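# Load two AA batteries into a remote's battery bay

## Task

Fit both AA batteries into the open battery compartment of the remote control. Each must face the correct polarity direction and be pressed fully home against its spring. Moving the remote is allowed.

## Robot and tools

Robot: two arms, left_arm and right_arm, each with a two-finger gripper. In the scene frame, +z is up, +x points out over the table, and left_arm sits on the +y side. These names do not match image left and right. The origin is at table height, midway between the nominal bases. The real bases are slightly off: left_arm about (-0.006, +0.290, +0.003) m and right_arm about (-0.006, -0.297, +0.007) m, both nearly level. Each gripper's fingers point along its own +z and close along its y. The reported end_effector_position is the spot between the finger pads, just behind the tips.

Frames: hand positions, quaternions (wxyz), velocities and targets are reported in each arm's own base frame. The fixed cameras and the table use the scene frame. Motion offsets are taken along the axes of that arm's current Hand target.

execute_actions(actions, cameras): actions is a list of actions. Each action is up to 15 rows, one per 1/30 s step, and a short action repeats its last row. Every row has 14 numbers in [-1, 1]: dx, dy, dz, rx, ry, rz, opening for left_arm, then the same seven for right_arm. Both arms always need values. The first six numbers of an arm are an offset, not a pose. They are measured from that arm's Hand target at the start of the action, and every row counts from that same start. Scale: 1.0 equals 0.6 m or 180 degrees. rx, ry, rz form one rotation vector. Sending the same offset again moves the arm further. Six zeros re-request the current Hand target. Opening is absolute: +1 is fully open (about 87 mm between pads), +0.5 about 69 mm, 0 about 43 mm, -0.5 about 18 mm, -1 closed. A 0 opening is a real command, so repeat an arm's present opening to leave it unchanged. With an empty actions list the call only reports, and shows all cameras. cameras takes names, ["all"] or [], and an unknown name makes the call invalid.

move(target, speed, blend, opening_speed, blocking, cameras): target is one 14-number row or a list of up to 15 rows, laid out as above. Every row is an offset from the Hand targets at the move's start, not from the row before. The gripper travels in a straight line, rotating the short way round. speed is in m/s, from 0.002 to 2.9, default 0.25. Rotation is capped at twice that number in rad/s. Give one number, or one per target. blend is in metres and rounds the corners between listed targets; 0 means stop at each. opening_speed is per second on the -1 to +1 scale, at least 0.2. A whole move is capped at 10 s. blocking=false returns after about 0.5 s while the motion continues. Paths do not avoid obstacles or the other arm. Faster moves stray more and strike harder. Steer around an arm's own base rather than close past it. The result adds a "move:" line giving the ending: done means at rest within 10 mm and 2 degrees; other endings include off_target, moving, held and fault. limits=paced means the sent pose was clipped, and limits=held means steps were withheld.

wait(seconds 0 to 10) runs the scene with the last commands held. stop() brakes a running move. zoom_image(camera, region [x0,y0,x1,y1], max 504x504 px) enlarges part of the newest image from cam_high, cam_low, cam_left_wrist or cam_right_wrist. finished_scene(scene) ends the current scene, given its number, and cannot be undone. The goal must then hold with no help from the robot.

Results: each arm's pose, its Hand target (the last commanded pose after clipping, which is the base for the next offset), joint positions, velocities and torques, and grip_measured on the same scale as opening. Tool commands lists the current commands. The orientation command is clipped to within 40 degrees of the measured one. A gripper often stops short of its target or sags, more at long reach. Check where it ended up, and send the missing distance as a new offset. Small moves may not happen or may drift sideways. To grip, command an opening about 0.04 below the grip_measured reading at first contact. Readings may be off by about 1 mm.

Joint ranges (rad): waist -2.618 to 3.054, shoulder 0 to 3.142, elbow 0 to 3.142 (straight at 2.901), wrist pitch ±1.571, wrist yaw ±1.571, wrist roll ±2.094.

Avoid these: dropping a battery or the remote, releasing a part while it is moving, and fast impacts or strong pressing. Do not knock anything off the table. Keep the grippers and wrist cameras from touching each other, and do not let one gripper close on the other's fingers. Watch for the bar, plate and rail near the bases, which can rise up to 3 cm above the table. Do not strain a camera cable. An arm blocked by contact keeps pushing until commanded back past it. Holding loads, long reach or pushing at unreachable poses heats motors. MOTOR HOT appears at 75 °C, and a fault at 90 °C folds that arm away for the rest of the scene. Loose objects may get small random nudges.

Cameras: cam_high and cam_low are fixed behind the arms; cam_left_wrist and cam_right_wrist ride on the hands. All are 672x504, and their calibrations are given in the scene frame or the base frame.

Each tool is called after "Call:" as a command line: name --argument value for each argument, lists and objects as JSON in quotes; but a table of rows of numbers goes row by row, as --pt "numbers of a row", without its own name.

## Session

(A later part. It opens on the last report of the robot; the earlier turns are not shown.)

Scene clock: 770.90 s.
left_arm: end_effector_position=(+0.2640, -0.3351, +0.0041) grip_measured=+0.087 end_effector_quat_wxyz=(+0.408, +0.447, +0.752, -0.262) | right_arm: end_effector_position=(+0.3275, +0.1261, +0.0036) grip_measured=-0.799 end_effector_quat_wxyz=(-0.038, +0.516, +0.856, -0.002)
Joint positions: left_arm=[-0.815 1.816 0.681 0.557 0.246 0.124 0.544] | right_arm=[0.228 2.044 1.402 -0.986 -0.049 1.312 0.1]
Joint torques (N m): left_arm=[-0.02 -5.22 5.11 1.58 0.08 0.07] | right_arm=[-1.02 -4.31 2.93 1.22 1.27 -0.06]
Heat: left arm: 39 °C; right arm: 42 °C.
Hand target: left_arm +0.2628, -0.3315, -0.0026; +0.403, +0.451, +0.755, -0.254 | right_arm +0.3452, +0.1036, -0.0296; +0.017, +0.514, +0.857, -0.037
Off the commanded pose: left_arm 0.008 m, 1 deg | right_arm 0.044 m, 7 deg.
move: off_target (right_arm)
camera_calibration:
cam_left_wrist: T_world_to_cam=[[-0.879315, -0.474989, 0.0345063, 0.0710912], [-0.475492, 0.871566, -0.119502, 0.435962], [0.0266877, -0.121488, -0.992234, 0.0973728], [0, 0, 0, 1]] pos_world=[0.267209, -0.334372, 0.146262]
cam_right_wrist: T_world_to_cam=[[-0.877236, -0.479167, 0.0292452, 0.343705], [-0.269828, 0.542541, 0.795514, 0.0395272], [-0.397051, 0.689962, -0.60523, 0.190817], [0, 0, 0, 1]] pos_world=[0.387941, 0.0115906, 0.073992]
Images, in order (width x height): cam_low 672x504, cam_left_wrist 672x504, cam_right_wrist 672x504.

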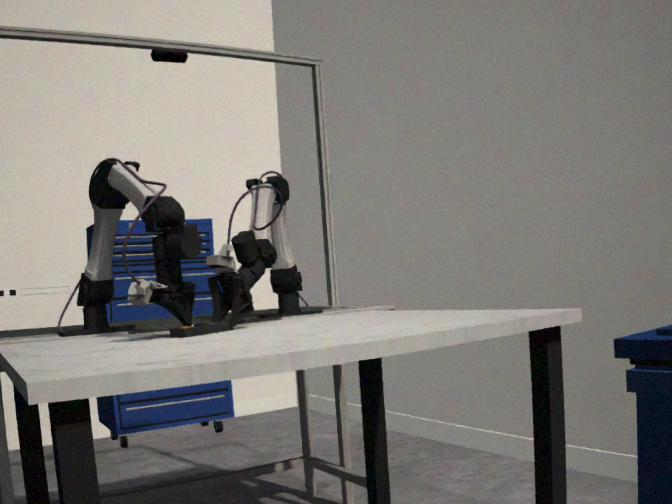

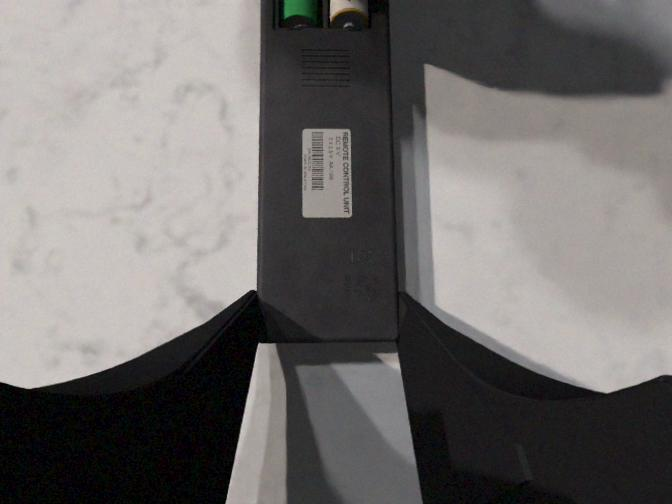

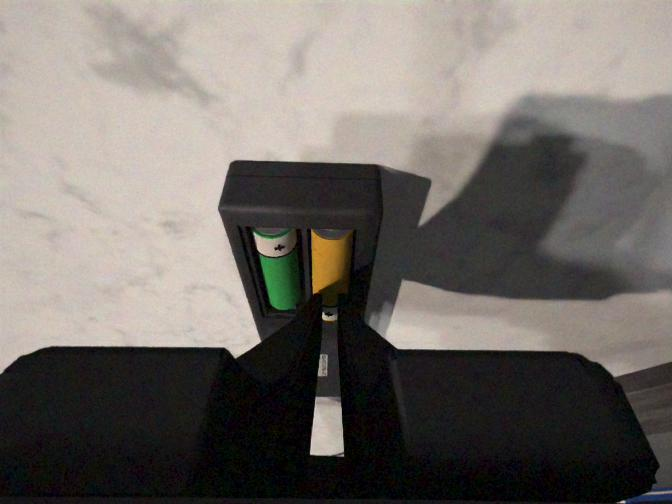

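Call:
move --pt "0 0 0 0 0 0 0.03 -0.02 0.0005 0.012 0 -0.01 0 -0.8" --speed 0.08 --cameras '["cam_left_wrist","cam_right_wrist","cam_low"]'

Call:
zoom_image --camera "cam_right_wrist" --region '[200, 150, 460, 410]'

Call:
zoom_image --camera "cam_left_wrist" --region '[250, 0, 400, 60]'

Call:
zoom_image --camera "cam_low" --region '[165, 310, 225, 345]'

Scene clock: 775.13 s.
left_arm: end_effector_position=(+0.2640, -0.3351, +0.0041) grip_measured=+0.087 end_effector_quat_wxyz=(+0.408, +0.447, +0.752, -0.262) | right_arm: end_effector_position=(+0.3293, +0.1235, +0.0009) grip_measured=-0.798 end_effector_quat_wxyz=(-0.034, +0.511, +0.859, -0.003)
Joint positions: left_arm=[-0.815 1.816 0.681 0.557 0.246 0.123 0.544] | right_arm=[0.223 2.05 1.402 -0.977 -0.042 1.296 0.101]
Joint torques (N m): left_arm=[-0.01 -5.18 5.11 1.58 0.08 0.08] | right_arm=[-2.13 -4.01 2.91 1.33 1.5 -0.13]
Heat: left arm: 39 °C; right arm: 41 °C.
Hand target: left_arm +0.2628, -0.3315, -0.0026; +0.403, +0.451, +0.755, -0.254 | right_arm +0.3511, +0.0926, -0.0360; +0.031, +0.513, +0.856, -0.046
Off the commanded pose: left_arm 0.008 m, 1 deg | right_arm 0.053 m, 9 deg.
move: off_target (right_arm)
camera_calibration:
cam_left_wrist: T_world_to_cam=[[-0.879219, -0.475142, 0.0348436, 0.0710519], [-0.475687, 0.871468, -0.119439, 0.436019], [0.0263852, -0.121587, -0.99223, 0.0974169], [0, 0, 0, 1]] pos_world=[0.267309, -0.334372, 0.146262]
cam_right_wrist: T_world_to_cam=[[-0.871844, -0.489028, 0.0272092, 0.34365], [-0.280045, 0.543303, 0.791453, 0.0468025], [-0.401825, 0.682403, -0.610625, 0.194215], [0, 0, 0, 1]] pos_world=[0.390756, 0.0100936, 0.0722002]
Images, in order (width x height): cam_low 672x504, cam_left_wrist 672x504, cam_right_wrist 672x504.

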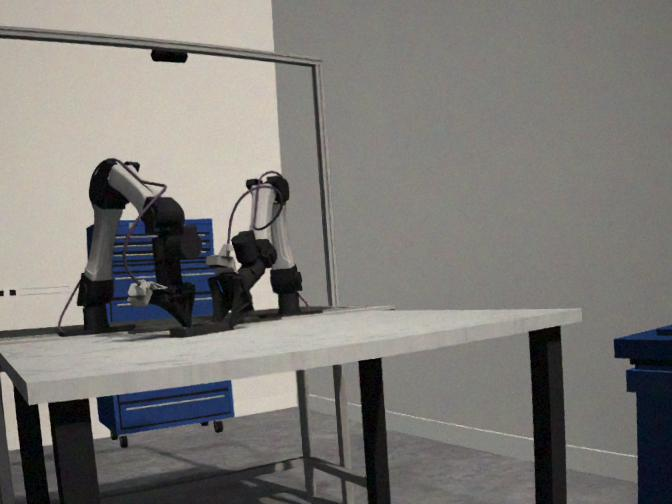

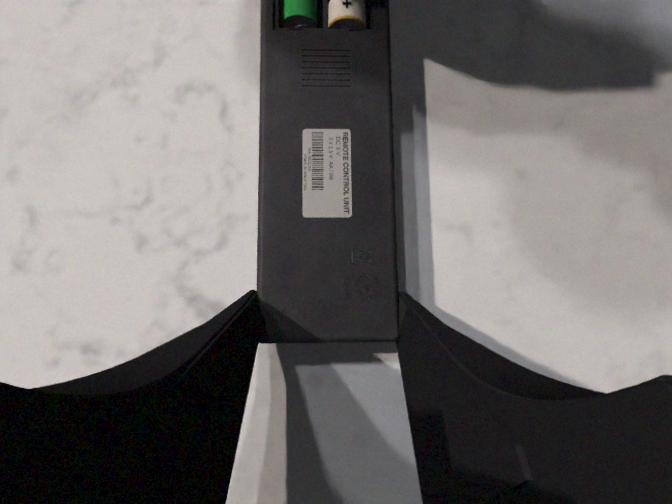

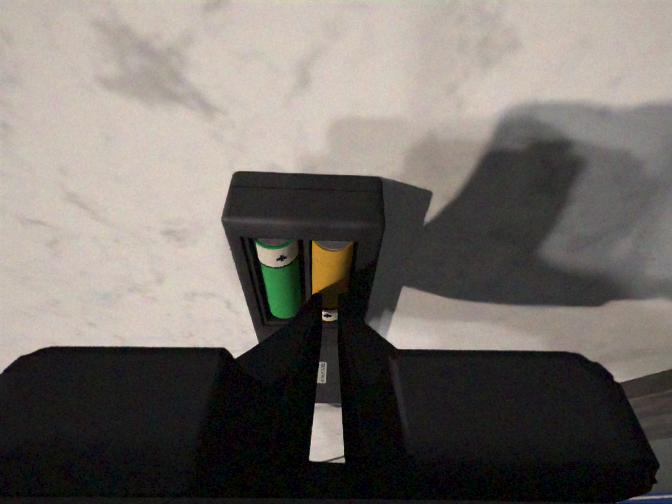

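Scaled by 1.938 from the camera's 672x504 image, which has a finer 960x720 frame.

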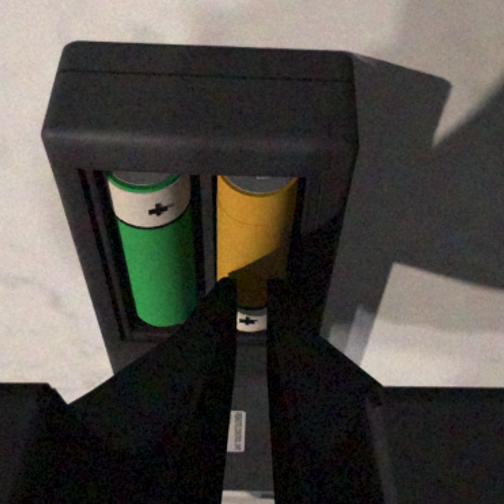

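Scaled by 3.360 from the camera's 672x504 image, which has a finer 960x720 frame.

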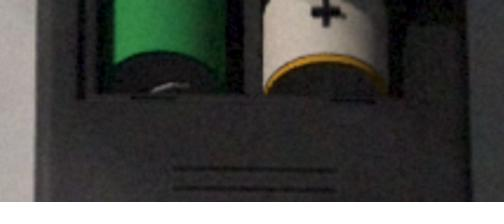

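Scaled by 8.400 from the camera's 672x504 image, which has a finer 960x720 frame.

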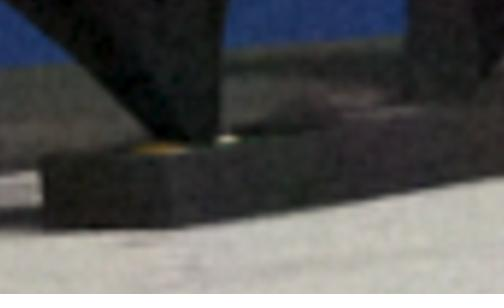

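Call:
move --pt "0 0 0 0 0 0 0.03 0.06 0 0.012 0 0.03 0 -0.8" --speed 0.1 --cameras '["cam_left_wrist"]'

Call:
zoom_image --camera "cam_left_wrist" --region '[250, 0, 400, 60]'

Scene clock: 780.03 s.
left_arm: end_effector_position=(+0.2640, -0.3351, +0.0041) grip_measured=+0.087 end_effector_quat_wxyz=(+0.408, +0.446, +0.752, -0.262) | right_arm: end_effector_position=(+0.3275, +0.1266, -0.0001) grip_measured=-0.798 end_effector_quat_wxyz=(-0.035, +0.511, +0.859, +0.006)
Joint positions: left_arm=[-0.815 1.816 0.681 0.557 0.246 0.123 0.544] | right_arm=[0.226 2.038 1.377 -0.951 -0.057 1.297 0.101]
Joint torques (N m): left_arm=[-0.02 -5.2 5.11 1.59 0.08 0.08] | right_arm=[1.18 -2.02 1.1 1.54 0.73 0.37]
Heat: left arm: 39 °C; right arm: 41 °C.
Hand target: left_arm +0.2628, -0.3315, -0.0026; +0.403, +0.451, +0.755, -0.254 | right_arm +0.3342, +0.1233, -0.0468; -0.010, +0.515, +0.857, -0.021
Off the commanded pose: left_arm 0.008 m, 1 deg | right_arm 0.047 m, 4 deg.
move: off_target (right_arm)
camera_calibration:
cam_left_wrist: T_world_to_cam=[[-0.879124, -0.47529, 0.035228, 0.07092], [-0.47588, 0.87136, -0.119461, 0.436038], [0.0260824, -0.121785, -0.992214, 0.097429], [0, 0, 0, 1]] pos_world=[0.267308, -0.334373, 0.146262]
Images, in order (width x height): cam_left_wrist 672x504.

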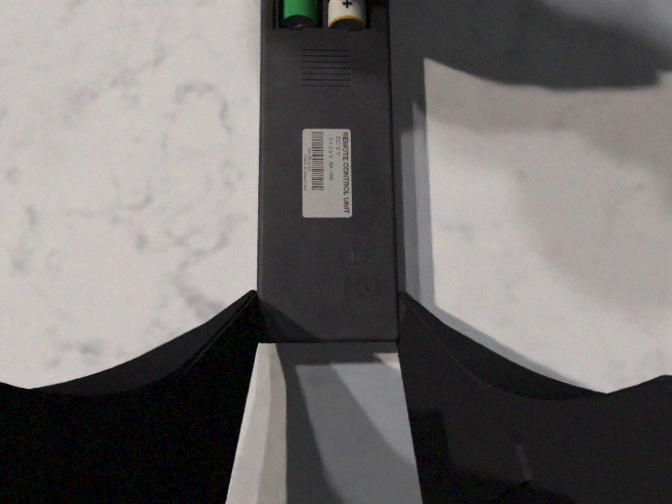

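Scaled by 3.360 from the camera's 672x504 image, which has a finer 960x720 frame.

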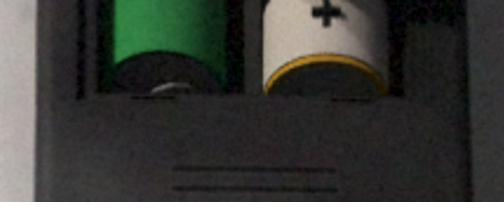

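Call:
move --target '[0,0,0,0,0,0,0.03,0.01,0,-0.15,0,0,0,-0.8]' --speed 0.12 --cameras '["cam_left_wrist","cam_right_wrist","cam_low"]'

Call:
zoom_image --camera "cam_right_wrist" --region '[200, 150, 460, 410]'

Call:
zoom_image --camera "cam_left_wrist" --region '[250, 0, 400, 60]'

Call:
zoom_image --camera "cam_low" --region '[165, 310, 225, 345]'

Scene clock: 788.40 s.
left_arm: end_effector_position=(+0.2640, -0.3351, +0.0041) grip_measured=+0.087 end_effector_quat_wxyz=(+0.408, +0.446, +0.752, -0.262) | right_arm: end_effector_position=(+0.3251, +0.1271, +0.0298) grip_measured=-0.800 end_effector_quat_wxyz=(-0.032, +0.511, +0.858, -0.034)
Joint positions: left_arm=[-0.815 1.816 0.681 0.557 0.246 0.123 0.544] | right_arm=[0.257 2.036 1.505 -1.135 0.001 1.332 0.1]
Joint torques (N m): left_arm=[-0.05 -5.18 5.08 1.58 0.09 0.08] | right_arm=[0.64 -11.64 7.15 0.27 0.23 0.19]
Heat: left arm: 39 °C; right arm: 40 °C.
Hand target: left_arm +0.2628, -0.3315, -0.0026; +0.403, +0.451, +0.755, -0.254 | right_arm +0.3348, +0.1309, +0.0431; -0.010, +0.515, +0.857, -0.021
Off the commanded pose: left_arm 0.008 m, 1 deg | right_arm 0.017 m, 3 deg.
move: off_target (right_arm)
camera_calibration:
cam_left_wrist: T_world_to_cam=[[-0.879124, -0.47529, 0.035228, 0.07092], [-0.47588, 0.87136, -0.119461, 0.436038], [0.0260824, -0.121785, -0.992214, 0.097429], [0, 0, 0, 1]] pos_world=[0.267308, -0.334373, 0.146262]
cam_right_wrist: T_world_to_cam=[[-0.869846, -0.487032, 0.0785359, 0.338528], [-0.258602, 0.585733, 0.768142, 0.00920541], [-0.420111, 0.647856, -0.635445, 0.218812], [0, 0, 0, 1]] pos_world=[0.388773, 0.0177234, 0.105386]
Images, in order (width x height): cam_low 672x504, cam_left_wrist 672x504, cam_right_wrist 672x504.

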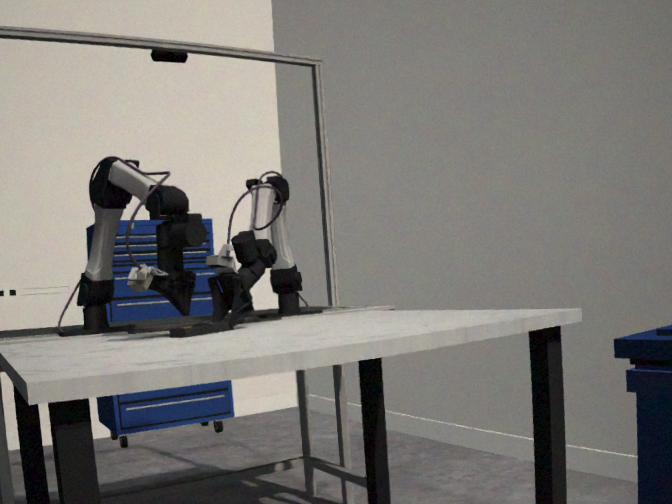

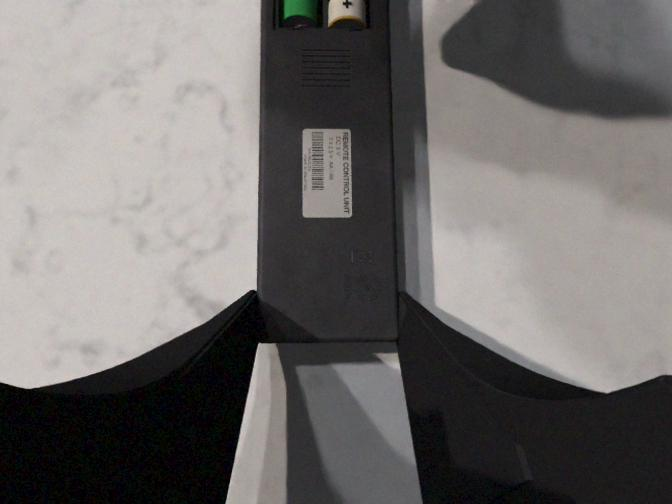

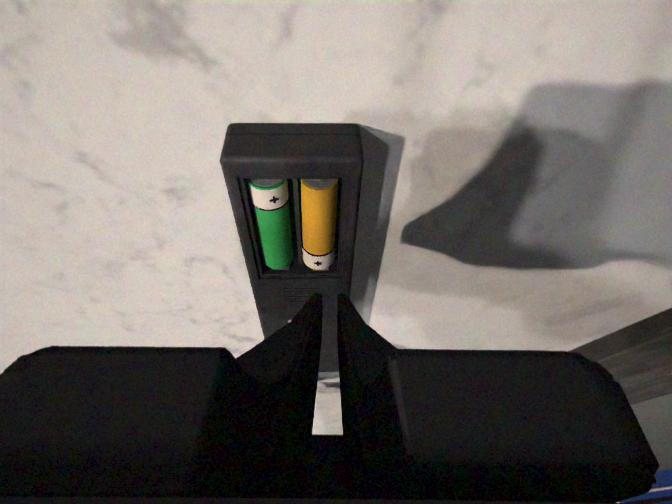

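Scaled by 1.938 from the camera's 672x504 image, which has a finer 960x720 frame.

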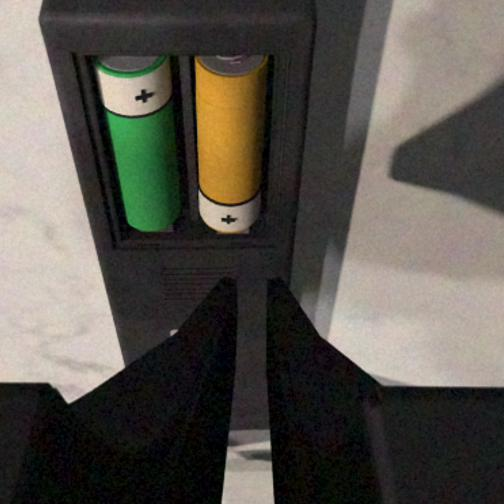

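Scaled by 3.360 from the camera's 672x504 image, which has a finer 960x720 frame.

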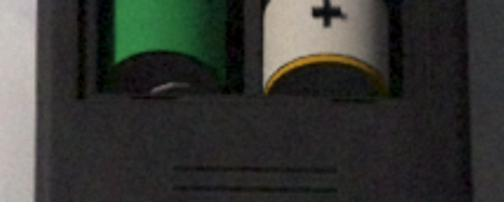

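Scaled by 8.400 from the camera's 672x504 image, which has a finer 960x720 frame.

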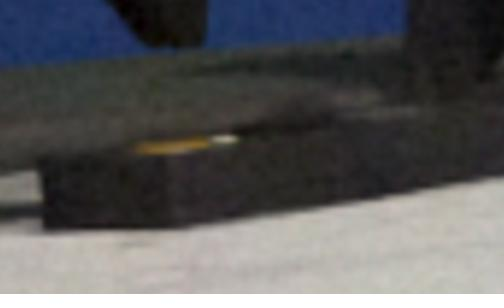

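Call:
zoom_image --camera "cam_low" --region '[168, 318, 204, 342]'

Call:
zoom_image --camera "cam_right_wrist" --region '[235, 170, 355, 290]'

Call:
zoom_image --camera "cam_left_wrist" --region '[270, 0, 390, 40]'

Scaled by 14.000 from the camera's 672x504 image, which has a finer 960x720 frame.

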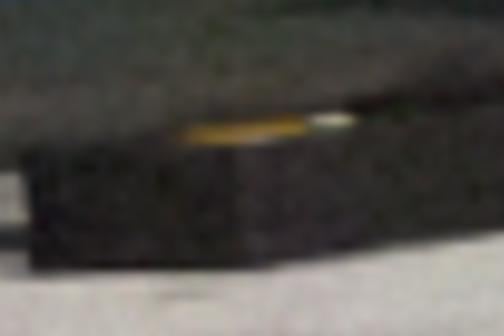

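Scaled by 4.200 from the camera's 672x504 image, which has a finer 960x720 frame.

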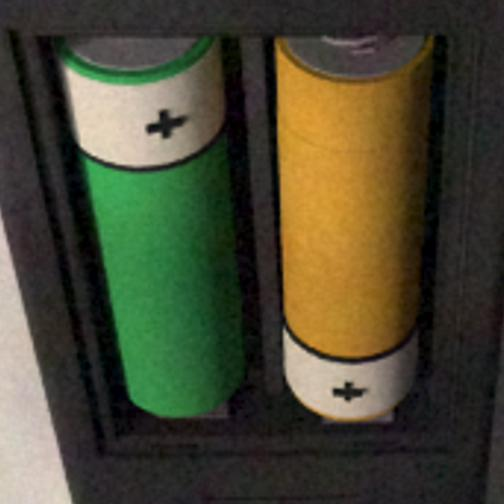

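Scaled by 4.200 from the camera's 672x504 image, which has a finer 960x720 frame.

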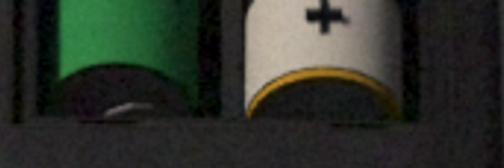

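Call:
move --pt "0 0 0 0 0 0 0.03 0.0087 -0.003 0.052 0 0 0 -0.8" --pt "0 0 0 0 0 0 0.03 0.0087 -0.003 0.115 0 0 0 -0.8" --speed 0.1 --blend '[0.01,0]' --cameras '["cam_left_wrist","cam_right_wrist","cam_low"]'

Call:
zoom_image --camera "cam_low" --region '[168, 318, 204, 342]'

Call:
zoom_image --camera "cam_left_wrist" --region '[270, 0, 390, 40]'

Call:
zoom_image --camera "cam_right_wrist" --region '[200, 150, 460, 410]'

Scene clock: 823.03 s.
left_arm: end_effector_position=(+0.2640, -0.3351, +0.0041) grip_measured=+0.087 end_effector_quat_wxyz=(+0.408, +0.446, +0.752, -0.262) | right_arm: end_effector_position=(+0.3190, +0.1295, +0.0032) grip_measured=-0.800 end_effector_quat_wxyz=(-0.022, +0.511, +0.859, -0.025)
Joint positions: left_arm=[-0.815 1.816 0.681 0.557 0.246 0.123 0.544] | right_arm=[0.269 2.027 1.383 -0.995 0.003 1.342 0.1]
Joint torques (N m): left_arm=[-0.02 -5.16 5.07 1.58 0.08 0.1] | right_arm=[0.4 -4.36 1.81 1.28 0.25 0.21]
Heat: left arm: 39 °C; right arm: 46 °C.
Hand target: left_arm +0.2628, -0.3315, -0.0026; +0.403, +0.451, +0.755, -0.254 | right_arm +0.3281, +0.1328, -0.0257; -0.010, +0.515, +0.857, -0.021
Off the commanded pose: left_arm 0.008 m, 1 deg | right_arm 0.031 m, 2 deg.
move: off_target (right_arm)
camera_calibration:
cam_left_wrist: T_world_to_cam=[[-0.879124, -0.47529, 0.035228, 0.07092], [-0.47588, 0.87136, -0.119461, 0.436038], [0.0260824, -0.121785, -0.992214, 0.097429], [0, 0, 0, 1]] pos_world=[0.267308, -0.334373, 0.146262]
cam_right_wrist: T_world_to_cam=[[-0.870584, -0.489137, 0.0531921, 0.337012], [-0.279945, 0.581337, 0.763988, 0.0339944], [-0.404617, 0.650225, -0.643034, 0.192645], [0, 0, 0, 1]] pos_world=[0.380861, 0.0198206, 0.0799794]
Images, in order (width x height): cam_low 672x504, cam_left_wrist 672x504, cam_right_wrist 672x504.

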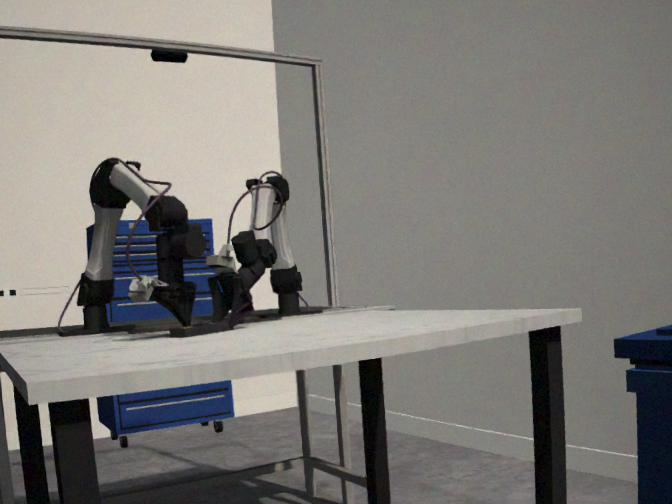

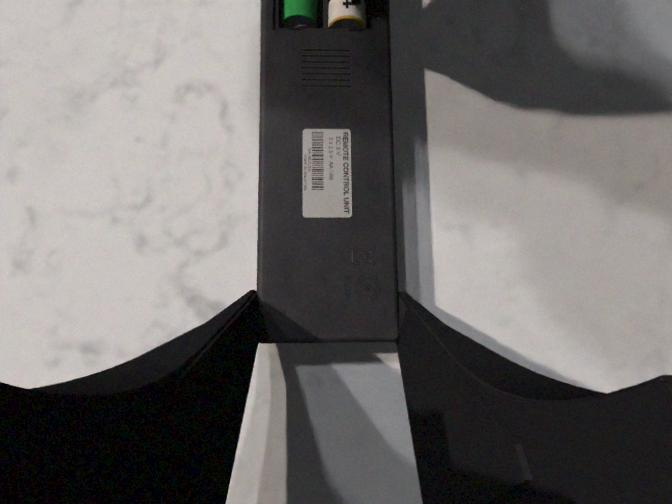

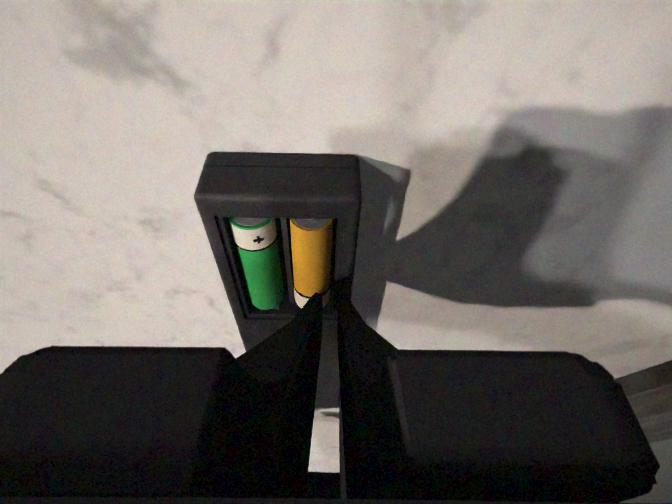

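Scaled by 14.000 from the camera's 672x504 image, which has a finer 960x720 frame.

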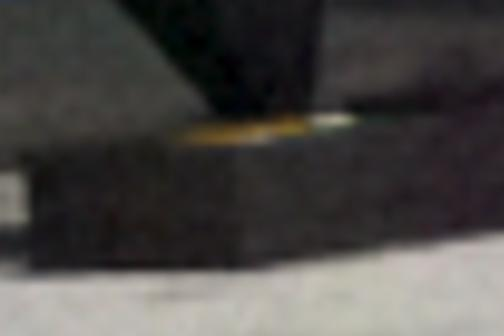

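Scaled by 4.200 from the camera's 672x504 image, which has a finer 960x720 frame.

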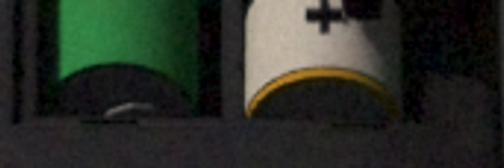

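Scaled by 1.938 from the camera's 672x504 image, which has a finer 960x720 frame.

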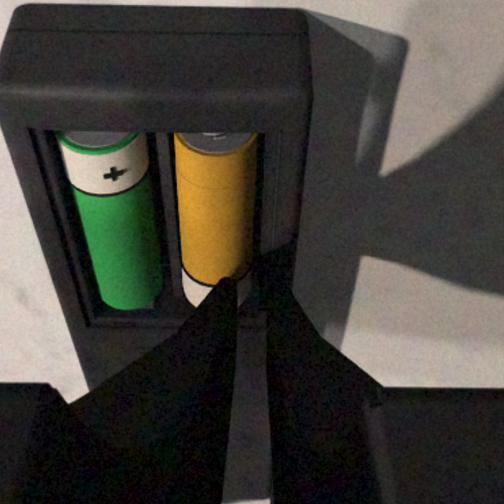

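Call:
move --pt "-0.0127 -0.001 -0.001 0 0 0 0.4 0 0 -0.17 0 0 0 -0.8" --pt "-0.0127 -0.001 -0.05 0 0 0 0.4 0 0 -0.17 0 0 0 -0.8" --pt "-0.2 -0.001 -0.1 0 0 0 0.4 0 0 -0.2 0 0 0 -0.8" --speed '[0.15,0.1,0.2]' --blend '[0.0,0.01,0]' --opening_speed 0.5 --cameras '["all"]'

Call:
zoom_image --camera "cam_low" --region '[160, 300, 260, 350]'

Call:
zoom_image --camera "cam_right_wrist" --region '[200, 100, 400, 300]'

Scene clock: 838.30 s.
left_arm: end_effector_position=(+0.2648, -0.3367, +0.1060) grip_measured=+0.400 end_effector_quat_wxyz=(+0.374, +0.454, +0.769, -0.250) | right_arm: end_effector_position=(+0.3256, +0.1322, +0.0808) grip_measured=-0.800 end_effector_quat_wxyz=(-0.031, +0.512, +0.858, -0.035)
Joint positions: left_arm=[-0.817 1.578 0.981 -0.064 0.245 0.129 0.7] | right_arm=[0.271 2.003 1.665 -1.326 0.003 1.347 0.1]
Joint torques (N m): left_arm=[-0.38 -7.58 10.11 1.67 0.06 -0.02] | right_arm=[0.58 -11.44 7.34 0.21 0.24 0.22]
Heat: left arm: 39 °C; right arm: 44 °C.
Hand target: left_arm +0.2717, -0.3441, +0.1307; +0.403, +0.451, +0.755, -0.254 | right_arm +0.3327, +0.1362, +0.0941; -0.010, +0.515, +0.857, -0.021
Off the commanded pose: left_arm 0.027 m, 4 deg | right_arm 0.016 m, 3 deg.
move: off_target (left_arm, right_arm)
camera_calibration:
cam_left_wrist: T_world_to_cam=[[-0.879156, -0.47388, 0.0502333, 0.0662275], [-0.475861, 0.878624, -0.0397062, 0.443974], [-0.0253202, -0.058812, -0.997948, 0.233793], [0, 0, 0, 1]] pos_world=[0.275414, -0.344952, 0.247615]
cam_right_wrist: T_world_to_cam=[[-0.870003, -0.486759, 0.0784902, 0.337387], [-0.259701, 0.58773, 0.766244, -0.0327057], [-0.419107, 0.64625, -0.637738, 0.248238], [0, 0, 0, 1]] pos_world=[0.389072, 0.0230249, 0.15689]

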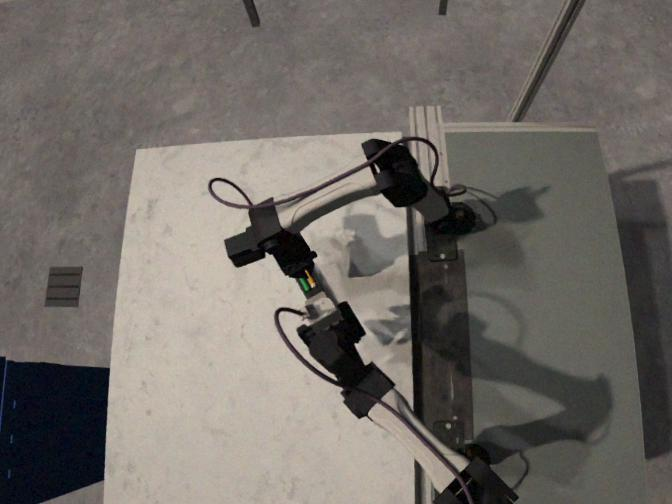

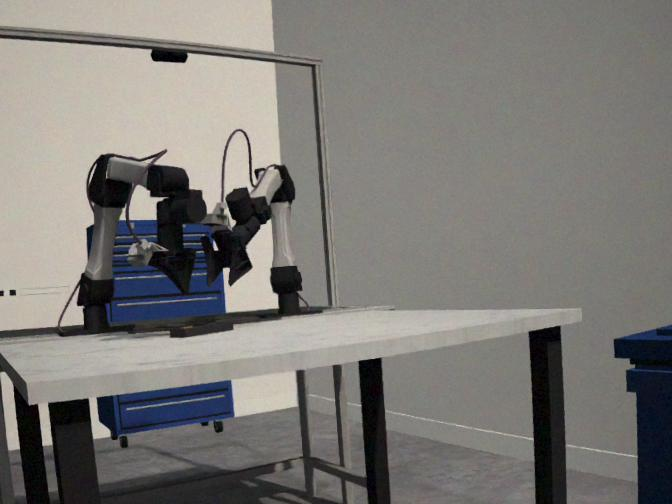

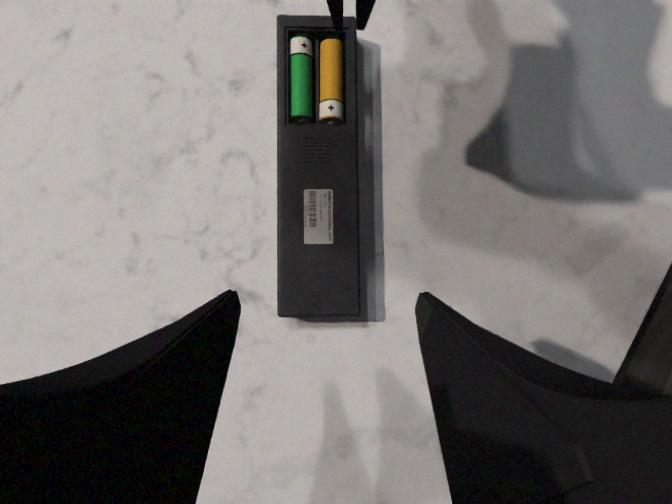

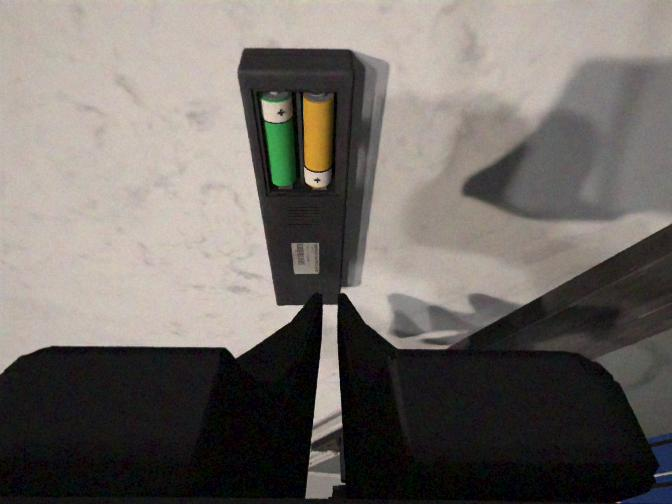

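Scaled by 5.040 from the camera's 672x504 image, which has a finer 960x720 frame.

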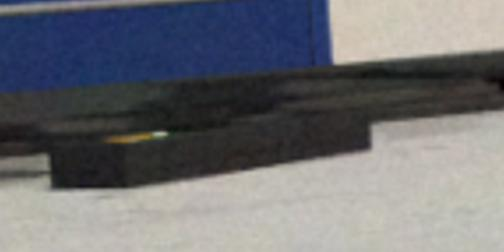

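Scaled by 2.520 from the camera's 672x504 image, which has a finer 960x720 frame.

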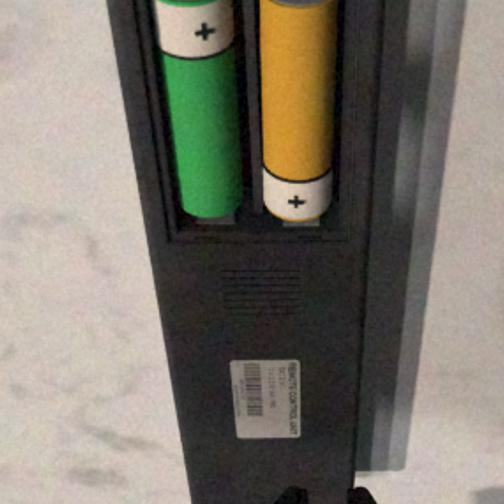

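Call:
zoom_image --camera "cam_left_wrist" --region '[260, 10, 370, 140]'

Call:
zoom_image --camera "cam_low" --region '[165, 315, 205, 342]'

Call:
zoom_image --camera "cam_right_wrist" --region '[235, 80, 355, 200]'

Scaled by 3.877 from the camera's 672x504 image, which has a finer 960x720 frame.

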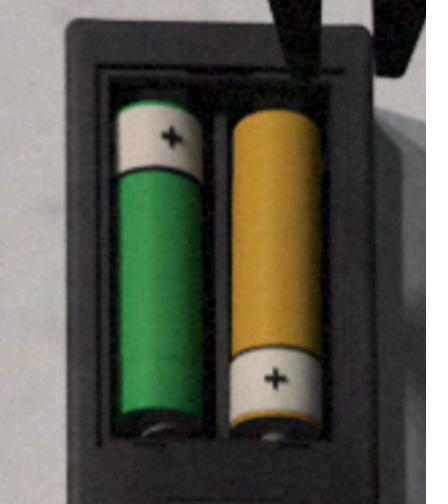

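Scaled by 12.600 from the camera's 672x504 image, which has a finer 960x720 frame.

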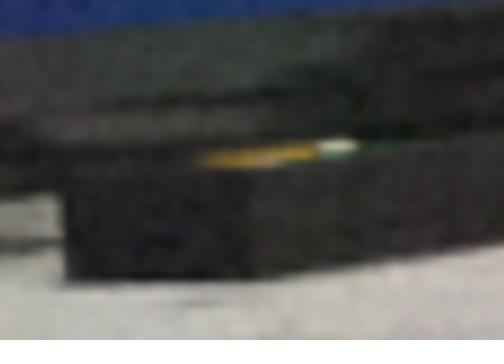

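Scaled by 4.200 from the camera's 672x504 image, which has a finer 960x720 frame.

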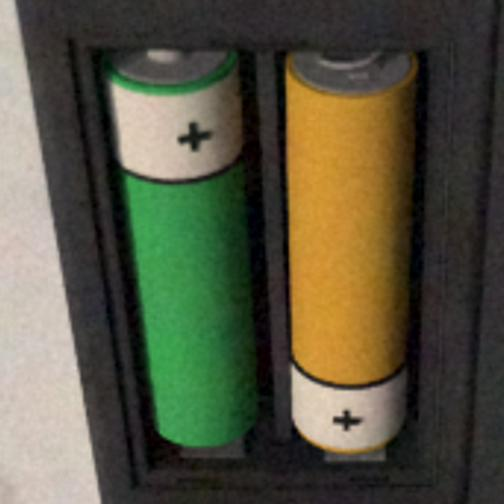

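Call:
finished_scene --scene 2

The scene is finished: the task was done.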